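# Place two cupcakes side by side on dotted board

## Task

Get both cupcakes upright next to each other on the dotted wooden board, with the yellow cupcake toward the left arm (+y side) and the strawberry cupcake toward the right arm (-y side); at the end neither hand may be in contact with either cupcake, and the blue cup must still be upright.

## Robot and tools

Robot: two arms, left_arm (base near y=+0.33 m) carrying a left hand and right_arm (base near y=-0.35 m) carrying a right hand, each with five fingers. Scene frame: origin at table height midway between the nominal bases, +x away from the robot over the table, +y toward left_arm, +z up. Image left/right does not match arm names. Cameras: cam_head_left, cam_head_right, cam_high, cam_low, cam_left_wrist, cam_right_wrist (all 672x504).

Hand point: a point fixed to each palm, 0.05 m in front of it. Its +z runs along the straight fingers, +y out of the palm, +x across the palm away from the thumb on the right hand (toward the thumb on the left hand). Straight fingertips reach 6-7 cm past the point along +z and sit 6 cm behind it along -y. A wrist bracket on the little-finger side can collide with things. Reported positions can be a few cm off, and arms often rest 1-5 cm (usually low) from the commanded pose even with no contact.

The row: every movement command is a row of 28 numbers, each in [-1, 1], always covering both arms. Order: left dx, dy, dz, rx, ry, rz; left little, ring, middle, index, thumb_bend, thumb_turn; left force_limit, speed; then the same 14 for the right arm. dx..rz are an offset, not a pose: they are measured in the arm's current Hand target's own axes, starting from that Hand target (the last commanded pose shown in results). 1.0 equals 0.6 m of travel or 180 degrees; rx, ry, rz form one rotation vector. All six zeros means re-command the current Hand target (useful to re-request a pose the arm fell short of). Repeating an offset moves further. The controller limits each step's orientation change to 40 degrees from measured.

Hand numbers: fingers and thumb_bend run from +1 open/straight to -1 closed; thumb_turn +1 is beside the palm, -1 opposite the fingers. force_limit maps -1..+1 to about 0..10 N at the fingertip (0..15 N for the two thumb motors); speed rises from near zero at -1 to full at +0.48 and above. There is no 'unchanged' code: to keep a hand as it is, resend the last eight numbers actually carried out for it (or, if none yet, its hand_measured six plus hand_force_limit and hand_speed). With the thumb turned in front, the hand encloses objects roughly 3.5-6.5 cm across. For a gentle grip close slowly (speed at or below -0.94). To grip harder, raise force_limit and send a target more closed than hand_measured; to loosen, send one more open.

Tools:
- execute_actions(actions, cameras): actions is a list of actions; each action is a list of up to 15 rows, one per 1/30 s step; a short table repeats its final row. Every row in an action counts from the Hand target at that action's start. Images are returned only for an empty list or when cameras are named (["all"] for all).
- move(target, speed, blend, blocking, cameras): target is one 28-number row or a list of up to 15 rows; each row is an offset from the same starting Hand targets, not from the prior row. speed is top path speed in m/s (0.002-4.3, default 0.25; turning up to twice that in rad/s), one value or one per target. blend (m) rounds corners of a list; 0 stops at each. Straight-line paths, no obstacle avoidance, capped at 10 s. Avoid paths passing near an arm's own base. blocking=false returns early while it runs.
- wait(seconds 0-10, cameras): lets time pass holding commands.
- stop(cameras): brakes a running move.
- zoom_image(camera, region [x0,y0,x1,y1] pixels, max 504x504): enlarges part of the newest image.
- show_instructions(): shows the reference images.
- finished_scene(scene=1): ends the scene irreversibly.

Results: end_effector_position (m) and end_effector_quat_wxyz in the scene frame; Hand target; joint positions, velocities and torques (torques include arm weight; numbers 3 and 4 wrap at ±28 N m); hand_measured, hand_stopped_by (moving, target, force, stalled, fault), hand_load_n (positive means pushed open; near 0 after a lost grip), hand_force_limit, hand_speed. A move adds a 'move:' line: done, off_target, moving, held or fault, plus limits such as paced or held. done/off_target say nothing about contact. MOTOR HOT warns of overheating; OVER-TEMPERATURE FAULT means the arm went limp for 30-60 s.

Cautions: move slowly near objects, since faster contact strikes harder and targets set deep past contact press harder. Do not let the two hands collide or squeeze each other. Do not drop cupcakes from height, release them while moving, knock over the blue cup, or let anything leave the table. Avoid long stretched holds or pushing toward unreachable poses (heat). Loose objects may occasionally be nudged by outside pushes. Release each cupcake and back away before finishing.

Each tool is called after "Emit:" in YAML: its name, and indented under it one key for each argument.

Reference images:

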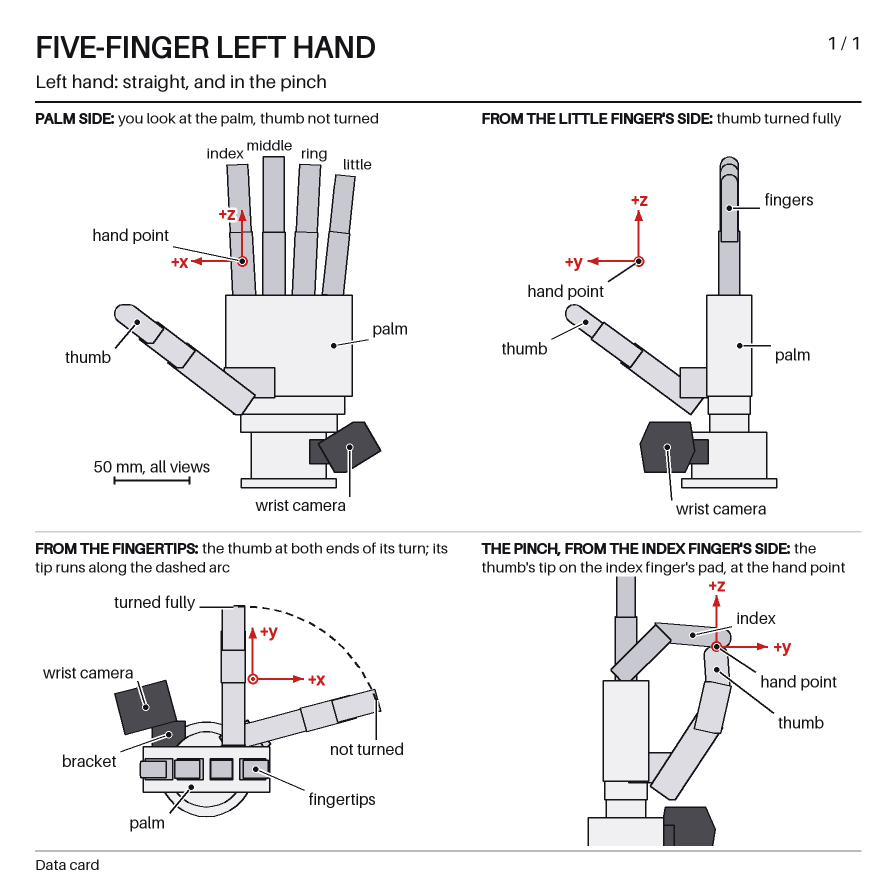

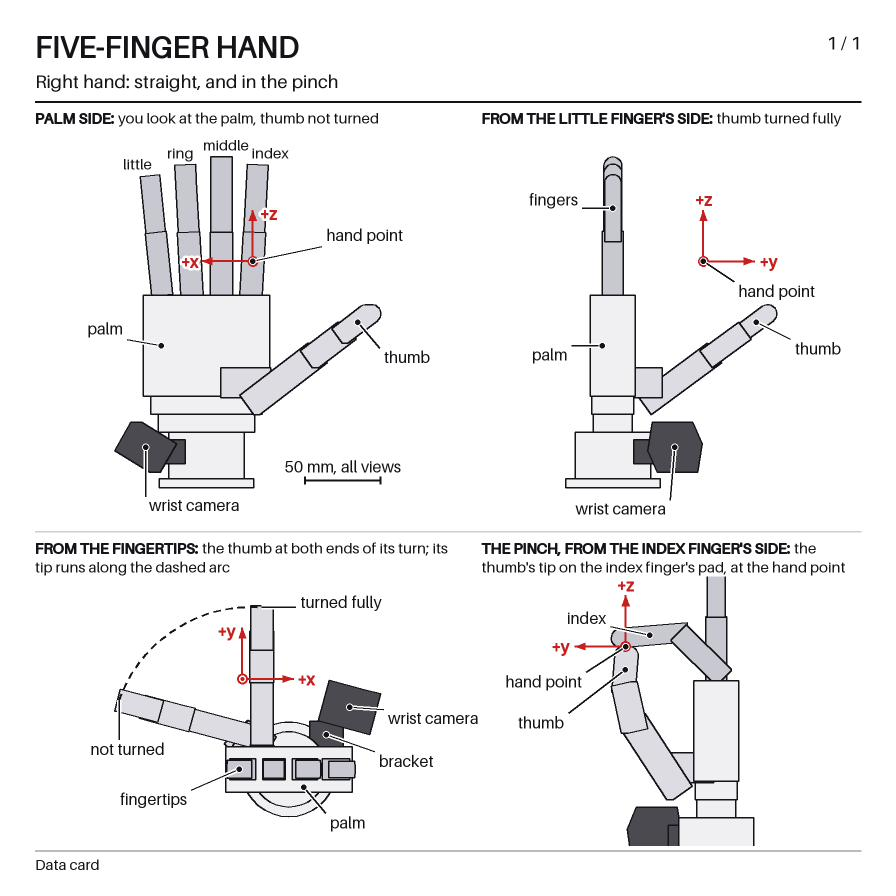

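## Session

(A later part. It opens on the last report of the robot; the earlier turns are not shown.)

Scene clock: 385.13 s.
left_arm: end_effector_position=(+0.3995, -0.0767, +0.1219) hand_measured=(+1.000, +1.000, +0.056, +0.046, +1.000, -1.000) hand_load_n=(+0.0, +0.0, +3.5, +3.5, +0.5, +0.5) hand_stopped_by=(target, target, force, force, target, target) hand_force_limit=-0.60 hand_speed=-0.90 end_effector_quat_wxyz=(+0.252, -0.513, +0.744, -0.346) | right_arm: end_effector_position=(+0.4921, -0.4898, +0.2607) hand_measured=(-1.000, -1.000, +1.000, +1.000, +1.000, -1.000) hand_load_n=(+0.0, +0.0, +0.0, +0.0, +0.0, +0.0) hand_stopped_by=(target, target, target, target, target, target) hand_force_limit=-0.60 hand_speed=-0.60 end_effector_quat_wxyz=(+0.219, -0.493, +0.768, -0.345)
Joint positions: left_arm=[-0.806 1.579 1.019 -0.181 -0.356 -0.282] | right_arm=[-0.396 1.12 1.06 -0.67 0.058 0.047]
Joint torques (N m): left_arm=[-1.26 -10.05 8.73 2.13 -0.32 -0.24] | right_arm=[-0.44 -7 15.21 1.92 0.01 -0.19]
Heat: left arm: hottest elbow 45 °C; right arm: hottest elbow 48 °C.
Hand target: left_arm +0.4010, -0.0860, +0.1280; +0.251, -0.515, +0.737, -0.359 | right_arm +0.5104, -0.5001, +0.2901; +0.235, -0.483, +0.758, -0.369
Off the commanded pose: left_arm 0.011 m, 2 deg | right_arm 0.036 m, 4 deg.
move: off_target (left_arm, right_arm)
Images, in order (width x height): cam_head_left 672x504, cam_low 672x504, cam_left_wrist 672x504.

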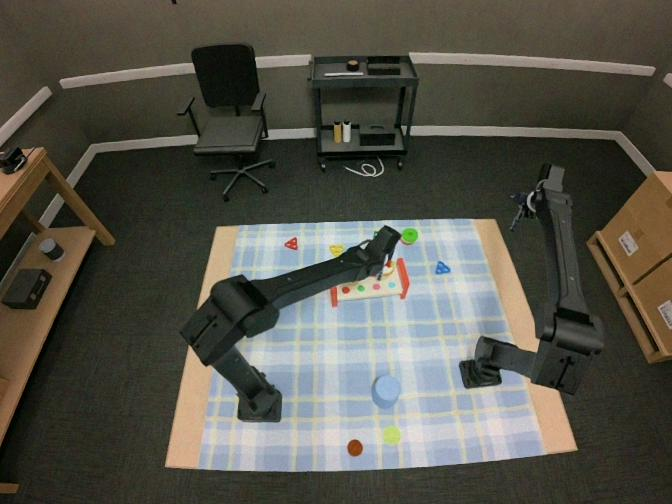

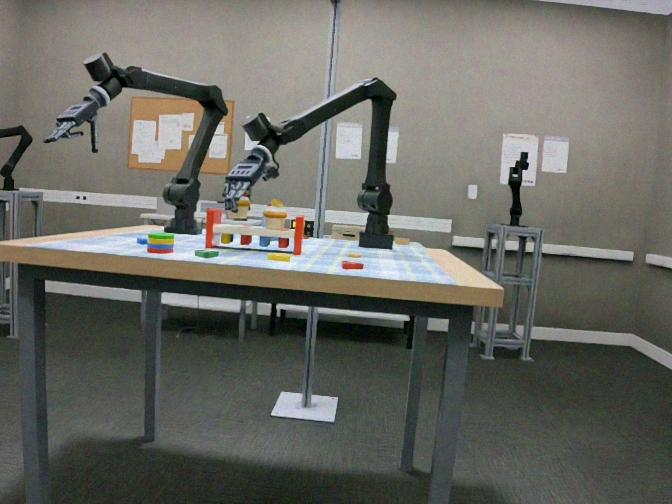

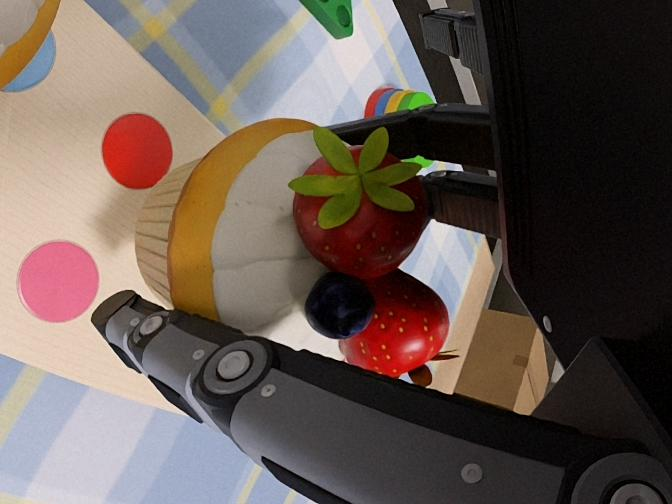

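Emit:
move:
  target: [0,0.021,0.0165,0,0,0,1,1,-0.35,-0.3,1,-1,-0.6,-0.9,0,0,0,0,0,0,-1,-1,1,1,1,-1,-0.6,-0.6]
  speed: 0.06
  cameras: ["cam_head_left","cam_low","cam_left_wrist"]

Emit:
zoom_image:
  camera: "cam_low"
  region: [200, 180, 310, 260]

Scene clock: 388.20 s.
left_arm: end_effector_position=(+0.3998, -0.0770, +0.1073) hand_measured=(+1.000, +1.000, +0.056, +0.046, +1.000, -1.000) hand_load_n=(+0.0, +0.0, +3.5, +3.5, +1.0, +0.0) hand_stopped_by=(target, target, force, force, target, target) hand_force_limit=-0.60 hand_speed=-0.90 end_effector_quat_wxyz=(+0.253, -0.513, +0.744, -0.347) | right_arm: end_effector_position=(+0.4921, -0.4898, +0.2607) hand_measured=(-1.000, -1.000, +1.000, +1.000, +1.000, -1.000) hand_load_n=(+0.0, +0.5, +0.0, +0.0, +0.0, +0.0) hand_stopped_by=(target, target, target, target, target, target) hand_force_limit=-0.60 hand_speed=-0.60 end_effector_quat_wxyz=(+0.219, -0.493, +0.768, -0.345)
Joint positions: left_arm=[-0.806 1.602 1 -0.137 -0.356 -0.282] | right_arm=[-0.396 1.12 1.06 -0.67 0.058 0.047]
Joint torques (N m): left_arm=[-1.26 -9.93 8.46 1.99 -0.32 -0.24] | right_arm=[-0.44 -7 15.15 1.91 0.01 -0.2]
Heat: left arm: hottest elbow 45 °C; right arm: hottest elbow 48 °C.
Hand target: left_arm +0.4010, -0.0859, +0.1119; +0.251, -0.515, +0.737, -0.359 | right_arm +0.5104, -0.5001, +0.2901; +0.235, -0.483, +0.758, -0.369
Off the commanded pose: left_arm 0.010 m, 2 deg | right_arm 0.036 m, 4 deg.
move: off_target (right_arm)
Images, in order (width x height): cam_head_left 672x504, cam_low 672x504, cam_left_wrist 672x504.

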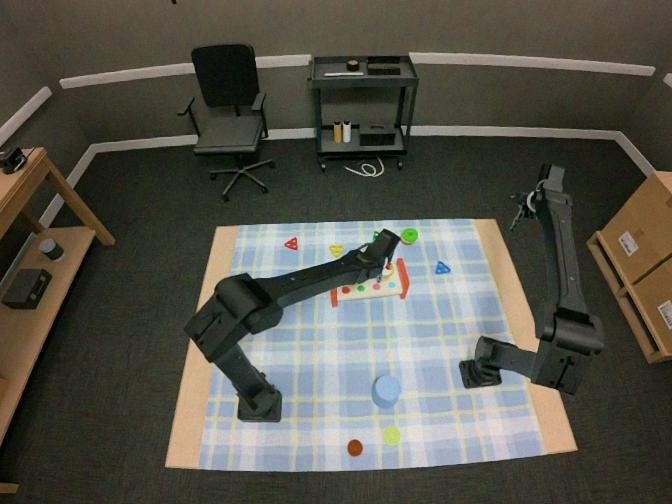

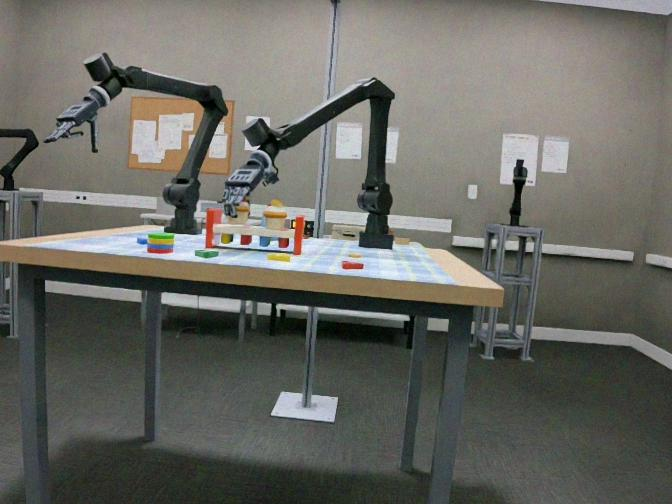

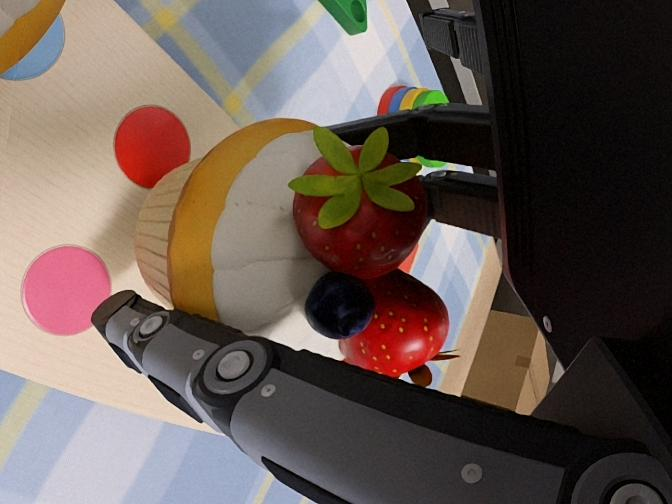

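Scaled by 4.582 from the camera's 672x504 image, which has a finer 960x720 frame.

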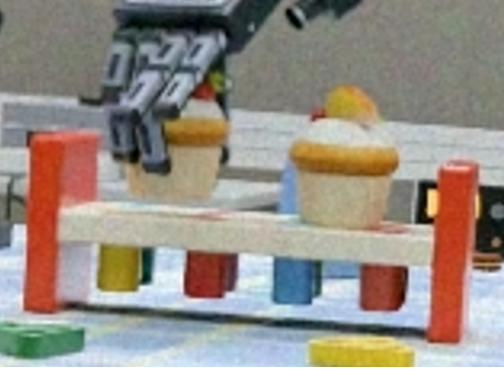

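Emit:
move:
  target: [0,0.0079,0.0062,0,0,0,1,1,-0.35,-0.3,1,-1,-0.6,-0.9,0,0,0,0,0,0,-1,-1,1,1,1,-1,-0.6,-0.6]
  speed: 0.04
  cameras: ["cam_low","cam_left_wrist"]

Emit:
zoom_image:
  camera: "cam_low"
  region: [200, 180, 310, 260]

Scene clock: 391.00 s.
left_arm: end_effector_position=(+0.4001, -0.0773, +0.1025) hand_measured=(+1.000, +1.000, +0.056, +0.046, +1.000, -1.000) hand_load_n=(+0.0, +0.0, +3.5, +3.5, +1.0, +0.0) hand_stopped_by=(target, target, force, force, target, target) hand_force_limit=-0.60 hand_speed=-0.90 end_effector_quat_wxyz=(+0.253, -0.512, +0.743, -0.348) | right_arm: end_effector_position=(+0.4921, -0.4898, +0.2607) hand_measured=(-1.000, -1.000, +1.000, +1.000, +1.000, -1.000) hand_load_n=(+0.0, +0.0, +0.0, +0.0, +0.0, +0.0) hand_stopped_by=(target, target, target, target, target, target) hand_force_limit=-0.60 hand_speed=-0.60 end_effector_quat_wxyz=(+0.219, -0.493, +0.768, -0.345)
Joint positions: left_arm=[-0.806 1.611 0.994 -0.121 -0.356 -0.282] | right_arm=[-0.396 1.12 1.06 -0.67 0.058 0.047]
Joint torques (N m): left_arm=[-1.26 -9.88 8.34 2.14 -0.32 -0.23] | right_arm=[-0.32 -7 15.13 1.91 0.02 -0.2]
Heat: left arm: hottest elbow 45 °C; right arm: hottest elbow 48 °C.
Hand target: left_arm +0.4011, -0.0860, +0.1058; +0.251, -0.515, +0.737, -0.359 | right_arm +0.5104, -0.5001, +0.2901; +0.235, -0.483, +0.758, -0.369
Off the commanded pose: left_arm 0.009 m, 2 deg | right_arm 0.036 m, 4 deg.
move: off_target (right_arm)
Images, in order (width x height): cam_low 672x504, cam_left_wrist 672x504.

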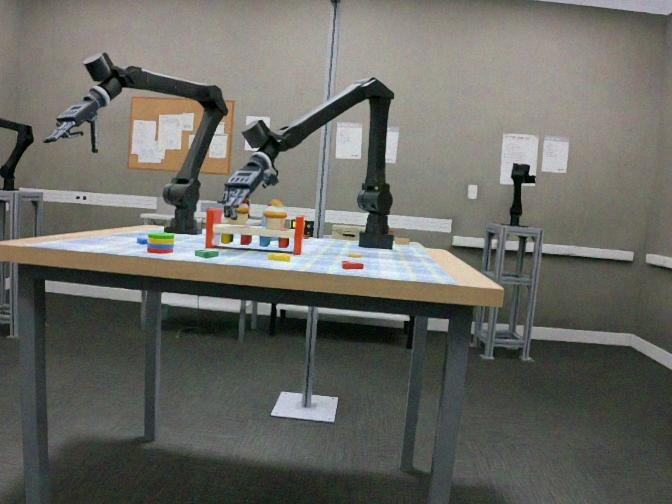

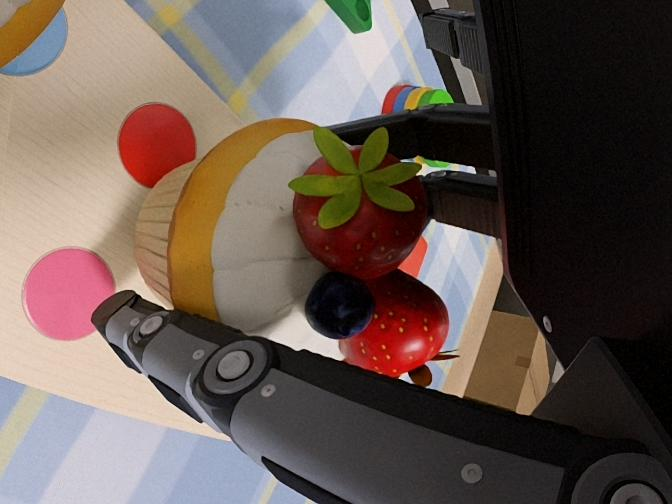

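Scaled by 4.582 from the camera's 672x504 image, which has a finer 960x720 frame.

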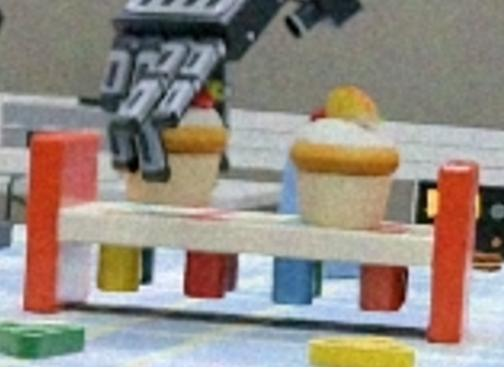

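Emit:
move:
  target: [0,0.0066,0.0051,0,0,0,1,1,-0.35,-0.3,1,-1,-0.6,-0.9,0,0,0,0,0,0,-1,-1,1,1,1,-1,-0.6,-0.6]
  speed: 0.04
  cameras: ["cam_low","cam_left_wrist"]

Emit:
zoom_image:
  camera: "cam_low"
  region: [200, 180, 310, 260]

Scene clock: 393.47 s.
left_arm: end_effector_position=(+0.4002, -0.0774, +0.0979) hand_measured=(+1.000, +1.000, +0.056, +0.046, +1.000, -1.000) hand_load_n=(+0.0, +0.0, +3.5, +3.5, +1.0, +0.5) hand_stopped_by=(target, target, force, force, target, target) hand_force_limit=-0.60 hand_speed=-0.90 end_effector_quat_wxyz=(+0.253, -0.513, +0.743, -0.348) | right_arm: end_effector_position=(+0.4921, -0.4898, +0.2607) hand_measured=(-1.000, -1.000, +1.000, +1.000, +1.000, -1.000) hand_load_n=(+0.0, +0.0, +0.0, +0.0, +0.0, +0.0) hand_stopped_by=(target, target, target, target, target, target) hand_force_limit=-0.60 hand_speed=-0.60 end_effector_quat_wxyz=(+0.219, -0.493, +0.768, -0.345)
Joint positions: left_arm=[-0.806 1.618 0.988 -0.107 -0.356 -0.282] | right_arm=[-0.396 1.12 1.06 -0.67 0.058 0.047]
Joint torques (N m): left_arm=[-1.26 -9.82 8.27 2.06 -0.32 -0.23] | right_arm=[-0.56 -7.06 15.16 1.89 0 -0.2]
Heat: left arm: hottest elbow 45 °C; right arm: hottest elbow 48 °C.
Hand target: left_arm +0.4011, -0.0859, +0.1009; +0.251, -0.515, +0.737, -0.359 | right_arm +0.5104, -0.5001, +0.2901; +0.235, -0.483, +0.758, -0.369
Off the commanded pose: left_arm 0.009 m, 1 deg | right_arm 0.036 m, 4 deg.
move: off_target (right_arm)
Images, in order (width x height): cam_low 672x504, cam_left_wrist 672x504.

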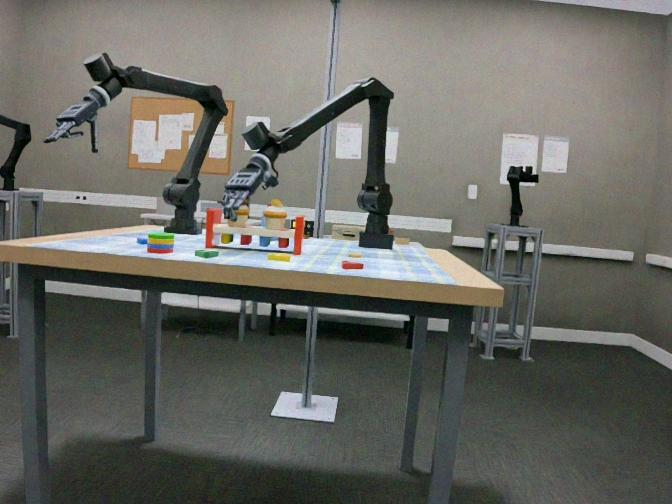

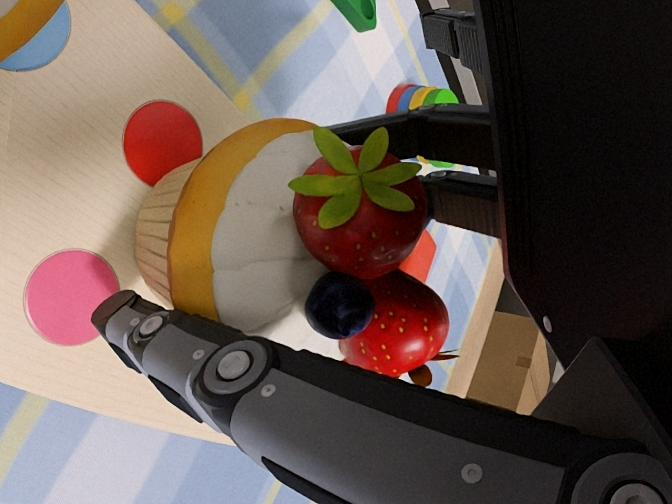

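Scaled by 4.582 from the camera's 672x504 image, which has a finer 960x720 frame.

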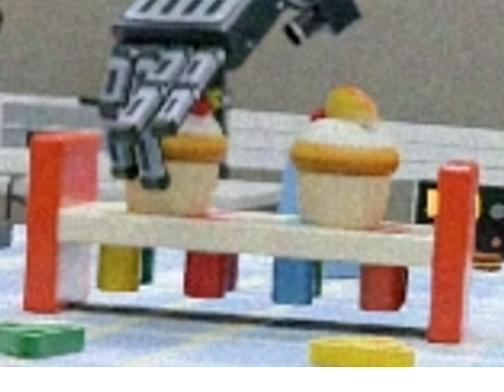

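Emit:
move:
  target: [0,0.005,0.0039,0,0,0,1,1,-0.35,-0.3,1,-1,-0.6,-0.9,0,0,0,0,0,0,-1,-1,1,1,1,-1,-0.6,-0.6]
  speed: 0.03
  cameras: ["cam_low","cam_left_wrist"]

Emit:
zoom_image:
  camera: "cam_low"
  region: [200, 180, 310, 260]

Scene clock: 395.60 s.
left_arm: end_effector_position=(+0.4012, -0.0786, +0.0976) hand_measured=(+1.000, +1.000, +0.056, +0.046, +1.000, -1.000) hand_load_n=(+0.0, +0.0, +3.5, +3.5, +1.0, +0.0) hand_stopped_by=(target, target, force, force, target, target) hand_force_limit=-0.60 hand_speed=-0.90 end_effector_quat_wxyz=(+0.254, -0.512, +0.742, -0.351) | right_arm: end_effector_position=(+0.4921, -0.4898, +0.2607) hand_measured=(-1.000, -1.000, +1.000, +1.000, +1.000, -1.000) hand_load_n=(+0.0, +0.0, +0.0, +0.0, +0.0, +0.0) hand_stopped_by=(target, target, target, target, target, target) hand_force_limit=-0.60 hand_speed=-0.60 end_effector_quat_wxyz=(+0.219, -0.493, +0.768, -0.345)
Joint positions: left_arm=[-0.806 1.621 0.987 -0.096 -0.357 -0.282] | right_arm=[-0.396 1.12 1.06 -0.67 0.058 0.047]
Joint torques (N m): left_arm=[-1.2 -9.64 8.02 2.09 -0.31 -0.24] | right_arm=[-0.44 -6.83 15.15 1.89 0.02 -0.19]
Heat: left arm: hottest elbow 45 °C; right arm: hottest elbow 48 °C.
Hand target: left_arm +0.4009, -0.0861, +0.0971; +0.251, -0.515, +0.737, -0.359 | right_arm +0.5104, -0.5001, +0.2901; +0.235, -0.483, +0.758, -0.369
Off the commanded pose: left_arm 0.007 m, 1 deg | right_arm 0.036 m, 4 deg.
move: off_target (right_arm)
Images, in order (width x height): cam_low 672x504, cam_left_wrist 672x504.

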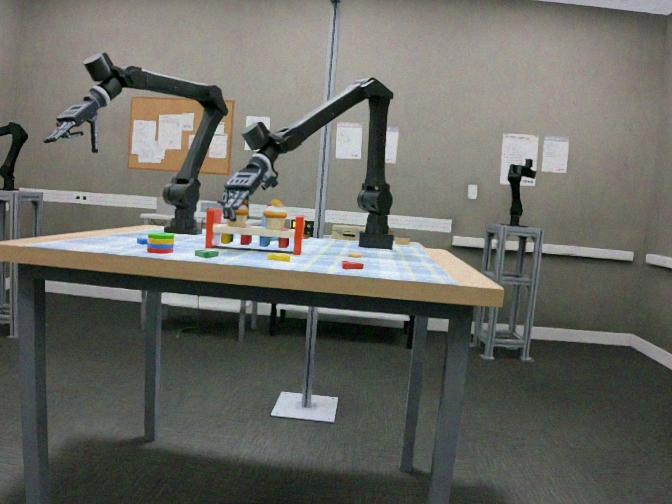

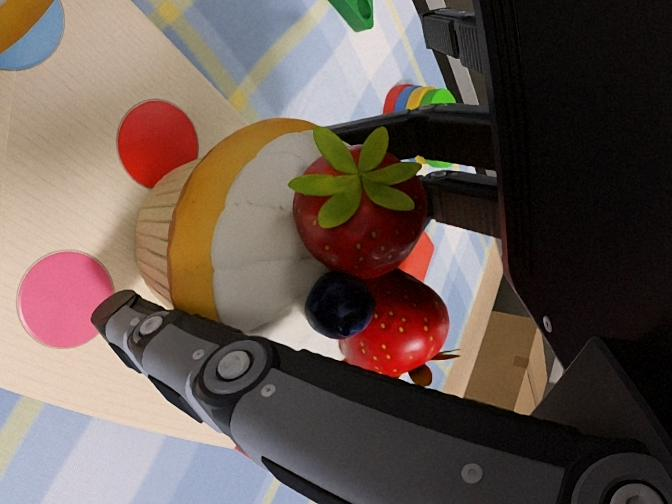

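Scaled by 4.582 from the camera's 672x504 image, which has a finer 960x720 frame.

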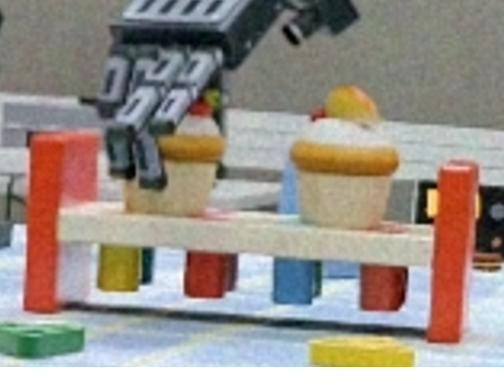

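Emit:
move:
  target: [0,-0.004,-0.0031,0,0,0,1,1,-0.35,-0.3,1,-1,-0.6,-0.9,0,0,0,0,0,0,-1,-1,1,1,1,-1,-0.6,-0.6]
  speed: 0.03

Emit:
move:
  target: [0,0,0,0,0,0,1,1,0.3,0.3,1,-1,-0.6,-0.88,0,0,0,0,0,0,-1,-1,1,1,1,-1,-0.6,-0.6]
  speed: 0.03
  cameras: ["cam_head_left","cam_low","cam_left_wrist"]

Emit:
zoom_image:
  camera: "cam_low"
  region: [200, 180, 310, 260]

Scene clock: 401.27 s.
left_arm: end_effector_position=(+0.4012, -0.0786, +0.0976) hand_measured=(+1.000, +1.000, +0.056, +0.046, +1.000, -1.000) hand_load_n=(-0.5, -0.5, +3.5, +3.5, +1.0, +0.0) hand_stopped_by=(target, target, force, force, target, target) hand_force_limit=-0.60 hand_speed=-0.90 end_effector_quat_wxyz=(+0.254, -0.512, +0.742, -0.351) | right_arm: end_effector_position=(+0.4921, -0.4898, +0.2607) hand_measured=(-1.000, -1.000, +1.000, +1.000, +1.000, -1.000) hand_load_n=(+0.0, +0.0, +0.0, +0.0, +0.0, +0.0) hand_stopped_by=(target, target, target, target, target, target) hand_force_limit=-0.60 hand_speed=-0.60 end_effector_quat_wxyz=(+0.219, -0.493, +0.768, -0.345)
Joint positions: left_arm=[-0.806 1.621 0.987 -0.096 -0.357 -0.282] | right_arm=[-0.396 1.12 1.06 -0.67 0.058 0.047]
Joint torques (N m): left_arm=[-1.2 -10.11 8.31 1.83 -0.31 -0.23] | right_arm=[-0.44 -6.95 15.12 1.81 0.01 -0.2]
Heat: left arm: hottest elbow 44 °C; right arm: hottest elbow 49 °C.
Hand target: left_arm +0.4009, -0.0861, +0.1001; +0.251, -0.515, +0.737, -0.359 | right_arm +0.5104, -0.5001, +0.2901; +0.235, -0.483, +0.758, -0.369
Off the commanded pose: left_arm 0.008 m, 1 deg | right_arm 0.036 m, 4 deg.
move: off_target (right_arm)

Scene clock: 402.30 s.
left_arm: end_effector_position=(+0.4012, -0.0787, +0.0976) hand_measured=(+1.000, +1.000, +0.300, +0.300, +1.000, -1.000) hand_load_n=(+0.0, +0.0, +0.0, +0.0, +0.0, +0.0) hand_stopped_by=(target, target, target, target, target, target) hand_force_limit=-0.60 hand_speed=-0.88 end_effector_quat_wxyz=(+0.253, -0.512, +0.741, -0.351) | right_arm: end_effector_position=(+0.4921, -0.4898, +0.2607) hand_measured=(-1.000, -1.000, +1.000, +1.000, +1.000, -1.000) hand_load_n=(+0.0, +0.5, +0.0, +0.0, +0.0, +0.0) hand_stopped_by=(target, target, target, target, target, target) hand_force_limit=-0.60 hand_speed=-0.60 end_effector_quat_wxyz=(+0.219, -0.493, +0.768, -0.345)
Joint positions: left_arm=[-0.806 1.621 0.987 -0.096 -0.357 -0.283] | right_arm=[-0.396 1.12 1.06 -0.67 0.058 0.047]
Joint torques (N m): left_arm=[-1.26 -9.99 8.31 1.84 -0.31 -0.23] | right_arm=[-0.5 -7.12 15.15 1.87 0.03 -0.19]
Heat: left arm: hottest elbow 44 °C; right arm: hottest elbow 49 °C.
Hand target: left_arm +0.4010, -0.0860, +0.1001; +0.251, -0.515, +0.737, -0.359 | right_arm +0.5104, -0.5001, +0.2901; +0.235, -0.483, +0.758, -0.369
Off the commanded pose: left_arm 0.008 m, 1 deg | right_arm 0.036 m, 4 deg.
move: off_target (right_arm)
Images, in order (width x height): cam_head_left 672x504, cam_low 672x504, cam_left_wrist 672x504.

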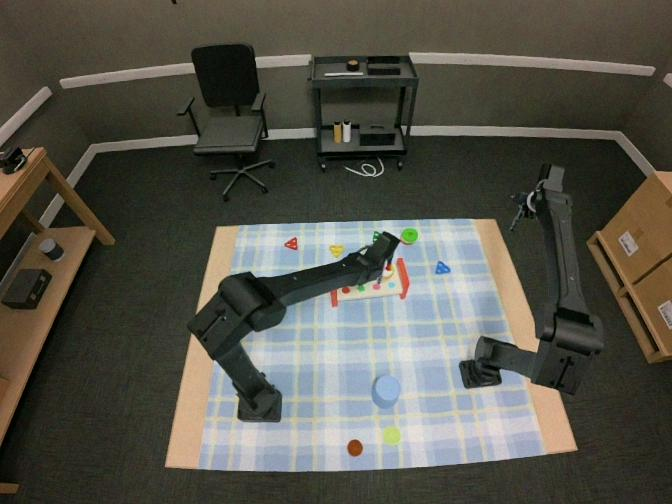

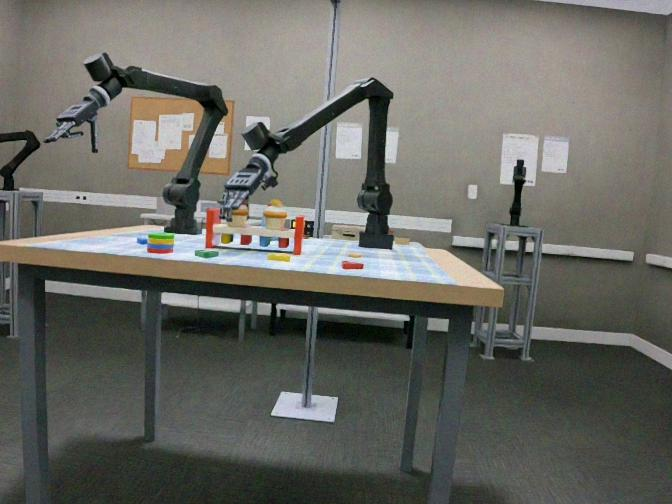

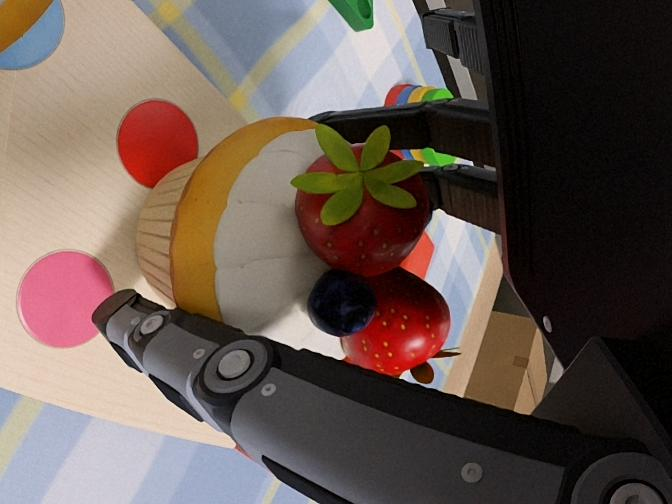

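Scaled by 4.582 from the camera's 672x504 image, which has a finer 960x720 frame.

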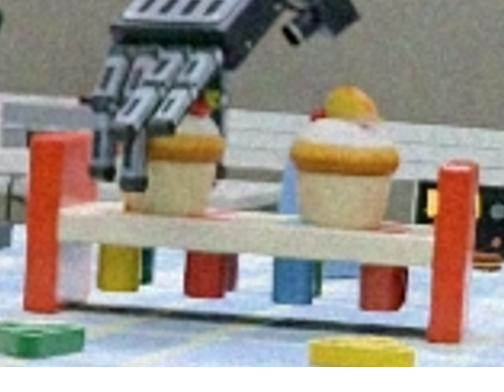

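Emit:
move:
  target: [0,-0.007,-0.0182,0,0,0,1,1,0.3,0.3,1,-1,-0.6,-0.88,0,0,0,0,0,0,-1,-1,1,1,1,-1,-0.6,-0.6]
  speed: 0.03
  cameras: ["cam_head_left","cam_low","cam_left_wrist"]

Emit:
zoom_image:
  camera: "cam_low"
  region: [200, 180, 310, 260]

Scene clock: 410.50 s.
left_arm: end_effector_position=(+0.3983, -0.0793, +0.0995) hand_measured=(+1.000, +1.000, +0.300, +0.300, +1.000, -1.000) hand_load_n=(+0.0, +0.0, +0.0, +0.0, +0.0, +0.0) hand_stopped_by=(target, target, target, target, target, target) hand_force_limit=-0.60 hand_speed=-0.88 end_effector_quat_wxyz=(+0.253, -0.512, +0.742, -0.350) | right_arm: end_effector_position=(+0.4921, -0.4898, +0.2607) hand_measured=(-1.000, -1.000, +1.000, +1.000, +1.000, -1.000) hand_load_n=(+0.0, +0.0, +0.0, +0.0, +0.0, +0.0) hand_stopped_by=(target, target, target, target, target, target) hand_force_limit=-0.60 hand_speed=-0.60 end_effector_quat_wxyz=(+0.219, -0.493, +0.768, -0.345)
Joint positions: left_arm=[-0.812 1.615 0.987 -0.106 -0.36 -0.286] | right_arm=[-0.396 1.12 1.06 -0.67 0.058 0.047]
Joint torques (N m): left_arm=[-1.26 -11.75 7.97 1.33 -0.32 -0.23] | right_arm=[-0.56 -7 15.19 1.88 0.01 -0.2]
Heat: left arm: hottest elbow 44 °C; right arm: hottest elbow 49 °C.
Hand target: left_arm +0.3953, -0.0840, +0.1101; +0.251, -0.515, +0.737, -0.359 | right_arm +0.5104, -0.5001, +0.2901; +0.235, -0.483, +0.758, -0.369
Off the commanded pose: left_arm 0.012 m, 1 deg | right_arm 0.036 m, 4 deg.
move: off_target (left_arm, right_arm)
Images, in order (width x height): cam_head_left 672x504, cam_low 672x504, cam_left_wrist 672x504.

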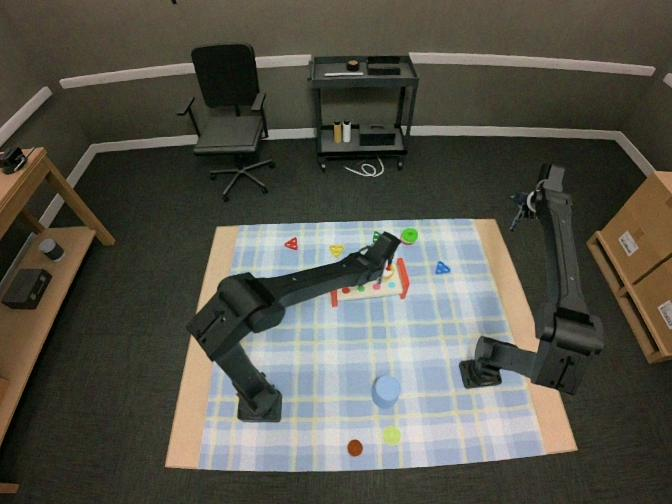

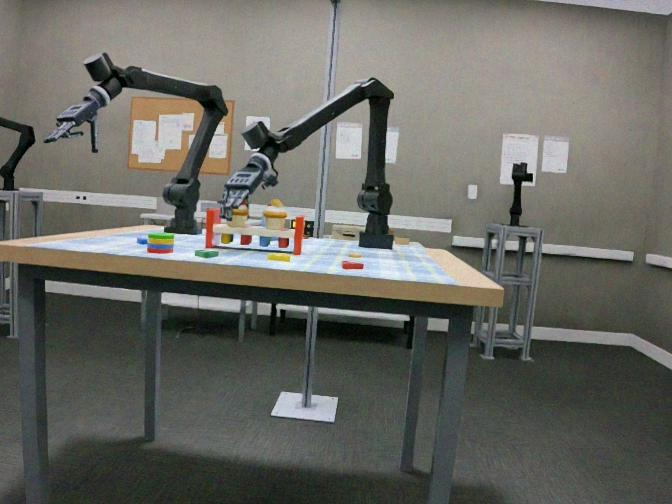

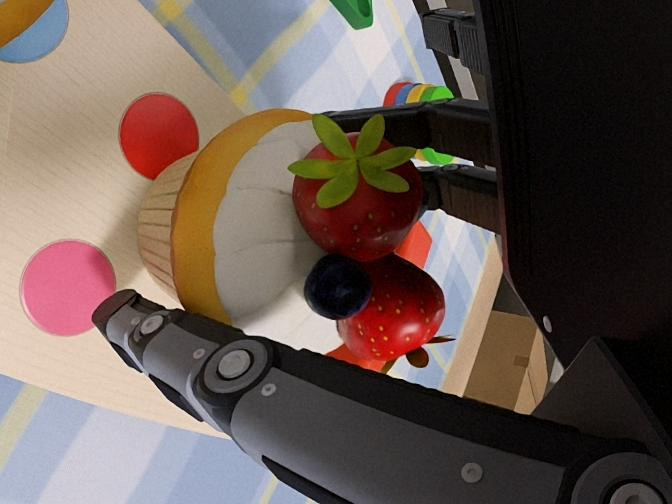

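Scaled by 4.582 from the camera's 672x504 image, which has a finer 960x720 frame.

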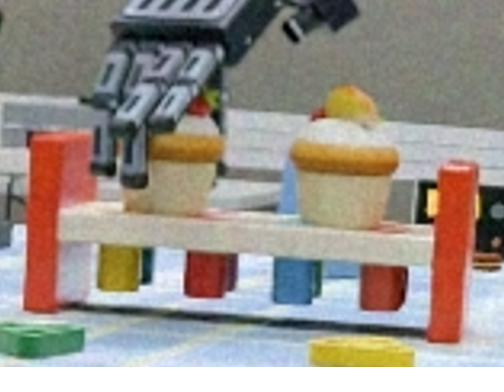

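Emit:
move:
  target: [0,-0.0283,-0.0179,0,0,0,1,1,0.3,0.3,1,-1,-0.6,-0.88,0,0,0,0,0,0,-1,-1,1,1,1,-1,-0.6,-0.6]
  speed: 0.04
  cameras: ["cam_head_left","cam_low","cam_left_wrist"]

Emit:
zoom_image:
  camera: "cam_low"
  region: [200, 180, 310, 260]

Scene clock: 413.80 s.
left_arm: end_effector_position=(+0.3911, -0.0717, +0.1065) hand_measured=(+1.000, +1.000, +0.300, +0.300, +1.000, -1.000) hand_load_n=(+0.0, +0.0, +0.0, +0.0, +0.0, +0.0) hand_stopped_by=(target, target, target, target, target, target) hand_force_limit=-0.60 hand_speed=-0.88 end_effector_quat_wxyz=(+0.251, -0.513, +0.748, -0.338) | right_arm: end_effector_position=(+0.4921, -0.4898, +0.2607) hand_measured=(-1.000, -1.000, +1.000, +1.000, +1.000, -1.000) hand_load_n=(+0.0, +0.0, +0.0, +0.0, +0.0, +0.0) hand_stopped_by=(target, target, target, target, target, target) hand_force_limit=-0.60 hand_speed=-0.60 end_effector_quat_wxyz=(+0.219, -0.493, +0.768, -0.345)
Joint positions: left_arm=[-0.812 1.585 0.987 -0.162 -0.36 -0.286] | right_arm=[-0.396 1.12 1.06 -0.67 0.058 0.047]
Joint torques (N m): left_arm=[-1.08 -11.34 10.59 1.28 -0.26 -0.22] | right_arm=[-0.38 -6.89 15.15 1.88 0.02 -0.21]
Heat: left arm: hottest elbow 43 °C; right arm: hottest elbow 49 °C.
Hand target: left_arm +0.3972, -0.0847, +0.1303; +0.251, -0.515, +0.737, -0.359 | right_arm +0.5104, -0.5001, +0.2901; +0.235, -0.483, +0.758, -0.369
Off the commanded pose: left_arm 0.028 m, 3 deg | right_arm 0.036 m, 4 deg.
move: off_target (left_arm, right_arm)
Images, in order (width x height): cam_head_left 672x504, cam_low 672x504, cam_left_wrist 672x504.

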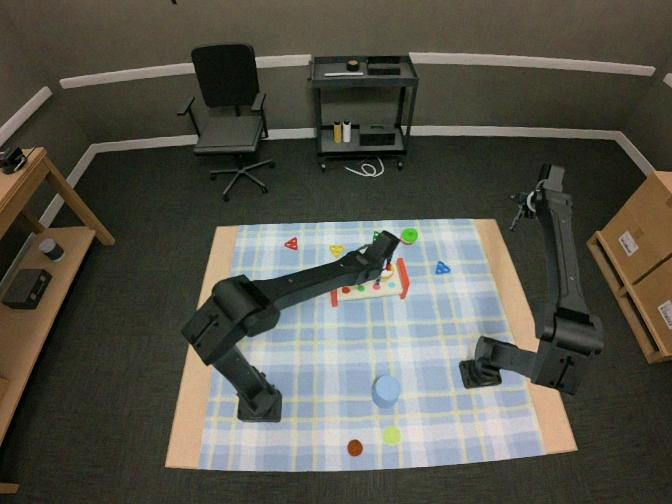

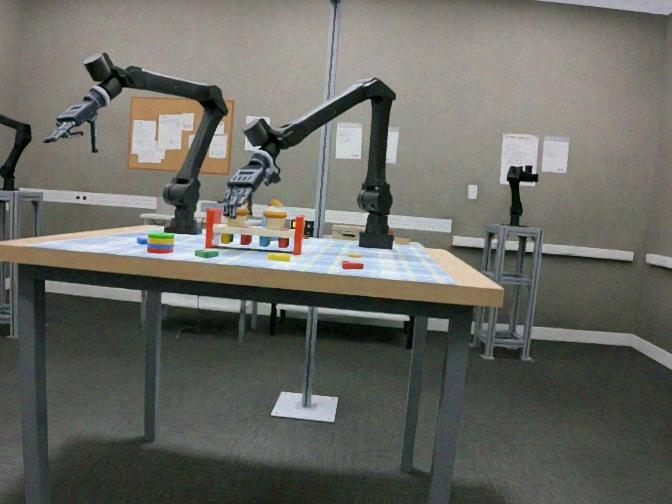

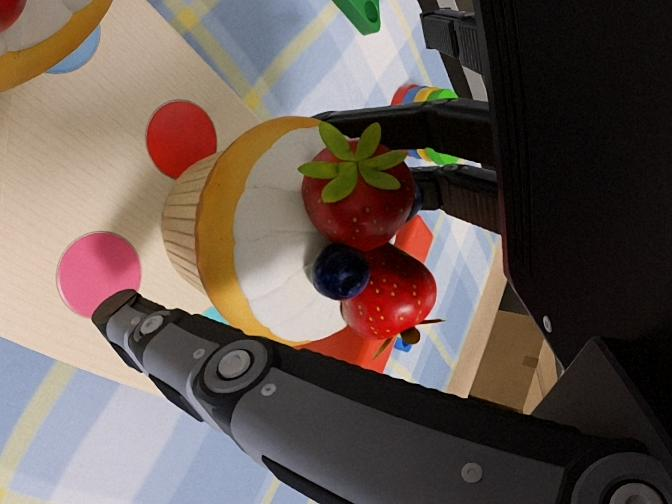

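Scaled by 4.582 from the camera's 672x504 image, which has a finer 960x720 frame.

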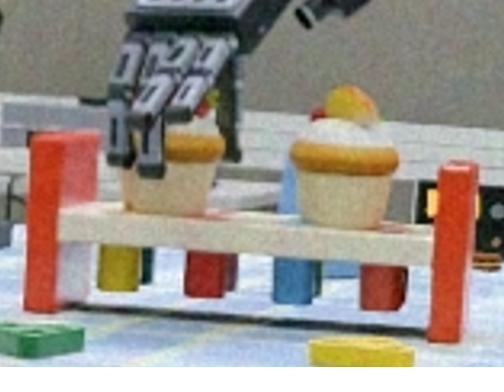

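Emit:
move:
  target: [0,0,0,0,0,0,1,1,0.6,0.6,1,-1,-0.6,-0.85,0,0,0,0,0,0,-1,-1,1,1,1,-1,-0.6,-0.6]
  speed: 0.03
  cameras: ["cam_low","cam_left_wrist"]

Emit:
zoom_image:
  camera: "cam_low"
  region: [200, 180, 310, 260]

Scene clock: 416.63 s.
left_arm: end_effector_position=(+0.3911, -0.0717, +0.1065) hand_measured=(+1.000, +1.000, +0.600, +0.600, +1.000, -1.000) hand_load_n=(+0.0, -0.5, +0.0, +0.0, +0.0, +0.0) hand_stopped_by=(target, target, target, target, target, target) hand_force_limit=-0.60 hand_speed=-0.85 end_effector_quat_wxyz=(+0.251, -0.513, +0.748, -0.338) | right_arm: end_effector_position=(+0.4921, -0.4898, +0.2607) hand_measured=(-1.000, -1.000, +1.000, +1.000, +1.000, -1.000) hand_load_n=(+0.0, +0.0, +0.0, +0.0, +0.0, +0.0) hand_stopped_by=(target, target, target, target, target, target) hand_force_limit=-0.60 hand_speed=-0.60 end_effector_quat_wxyz=(+0.219, -0.493, +0.768, -0.345)
Joint positions: left_arm=[-0.812 1.585 0.987 -0.162 -0.36 -0.286] | right_arm=[-0.396 1.12 1.06 -0.67 0.058 0.047]
Joint torques (N m): left_arm=[-1.08 -11.4 10.61 1.26 -0.26 -0.22] | right_arm=[-0.56 -7 15.16 1.91 0.01 -0.19]
Heat: left arm: hottest elbow 43 °C; right arm: hottest elbow 49 °C.
Hand target: left_arm +0.3972, -0.0847, +0.1303; +0.251, -0.515, +0.737, -0.359 | right_arm +0.5104, -0.5001, +0.2901; +0.235, -0.483, +0.758, -0.369
Off the commanded pose: left_arm 0.028 m, 3 deg | right_arm 0.036 m, 4 deg.
move: off_target (left_arm, right_arm)
Images, in order (width x height): cam_low 672x504, cam_left_wrist 672x504.

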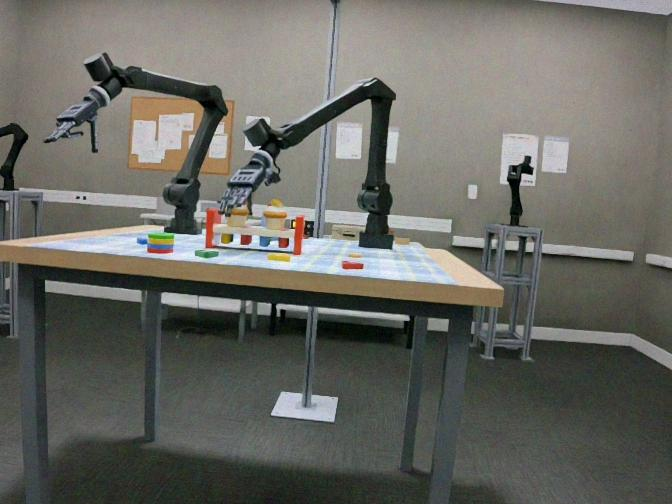

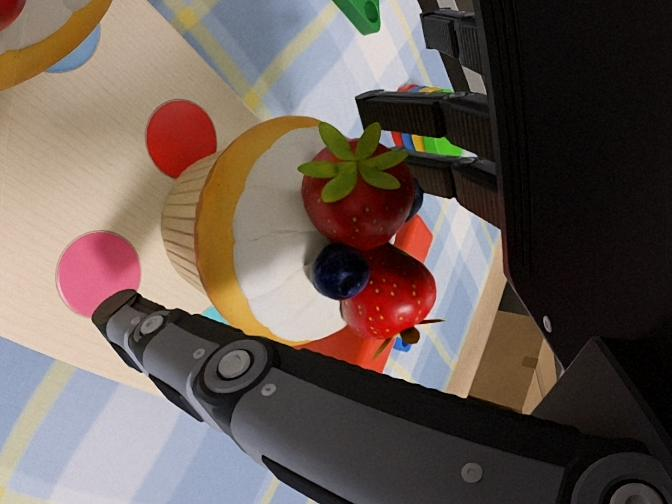

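Scaled by 4.582 from the camera's 672x504 image, which has a finer 960x720 frame.

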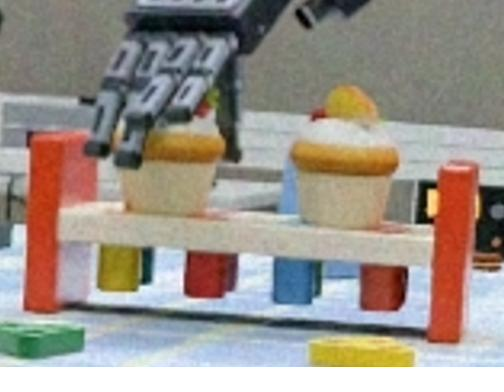

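Emit:
move:
  target: [0,-0.0394,-0.0308,0,0,0,1,1,0.6,0.6,1,-1,-0.6,-0.85,0,0,0,0,0,0,-1,-1,1,1,1,-1,-0.6,-0.6]
  speed: 0.05
  cameras: ["cam_low","cam_left_wrist"]

Emit:
zoom_image:
  camera: "cam_low"
  region: [200, 180, 310, 260]

Scene clock: 419.43 s.
left_arm: end_effector_position=(+0.3866, -0.0671, +0.1295) hand_measured=(+1.000, +1.000, +0.600, +0.600, +1.000, -1.000) hand_load_n=(+0.0, +0.0, +0.0, +0.0, +0.0, +0.0) hand_stopped_by=(target, target, target, target, target, target) hand_force_limit=-0.60 hand_speed=-0.85 end_effector_quat_wxyz=(+0.250, -0.514, +0.751, -0.332) | right_arm: end_effector_position=(+0.4921, -0.4898, +0.2607) hand_measured=(-1.000, -1.000, +1.000, +1.000, +1.000, -1.000) hand_load_n=(+0.0, +0.0, -0.5, +0.0, +0.0, +0.0) hand_stopped_by=(target, target, target, target, target, target) hand_force_limit=-0.60 hand_speed=-0.60 end_effector_quat_wxyz=(+0.219, -0.493, +0.768, -0.345)
Joint positions: left_arm=[-0.812 1.54 1.01 -0.245 -0.36 -0.286] | right_arm=[-0.396 1.12 1.06 -0.67 0.058 0.047]
Joint torques (N m): left_arm=[-1.08 -10.81 12.41 1.28 -0.25 -0.22] | right_arm=[-0.32 -6.83 15.19 1.91 0.01 -0.19]
Heat: left arm: hottest elbow 43 °C; right arm: hottest elbow 49 °C.
Hand target: left_arm +0.3971, -0.0847, +0.1602; +0.251, -0.515, +0.737, -0.359 | right_arm +0.5104, -0.5001, +0.2901; +0.235, -0.483, +0.758, -0.369
Off the commanded pose: left_arm 0.037 m, 4 deg | right_arm 0.036 m, 4 deg.
move: off_target (left_arm, right_arm)
Images, in order (width x height): cam_low 672x504, cam_left_wrist 672x504.

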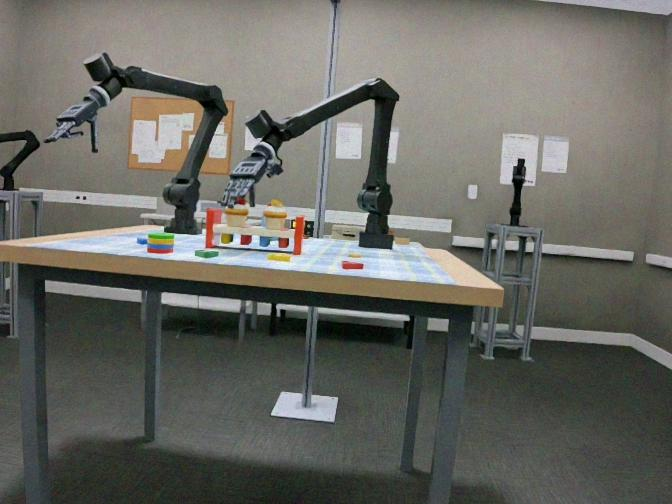

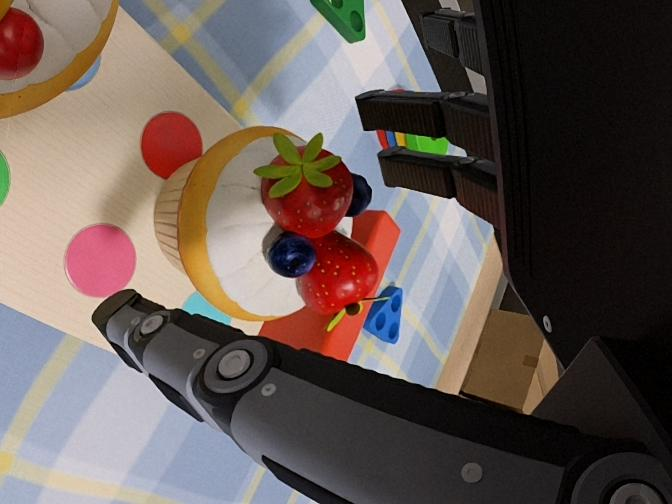

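Scaled by 4.582 from the camera's 672x504 image, which has a finer 960x720 frame.

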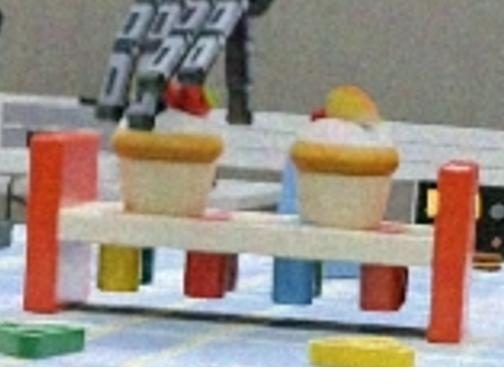

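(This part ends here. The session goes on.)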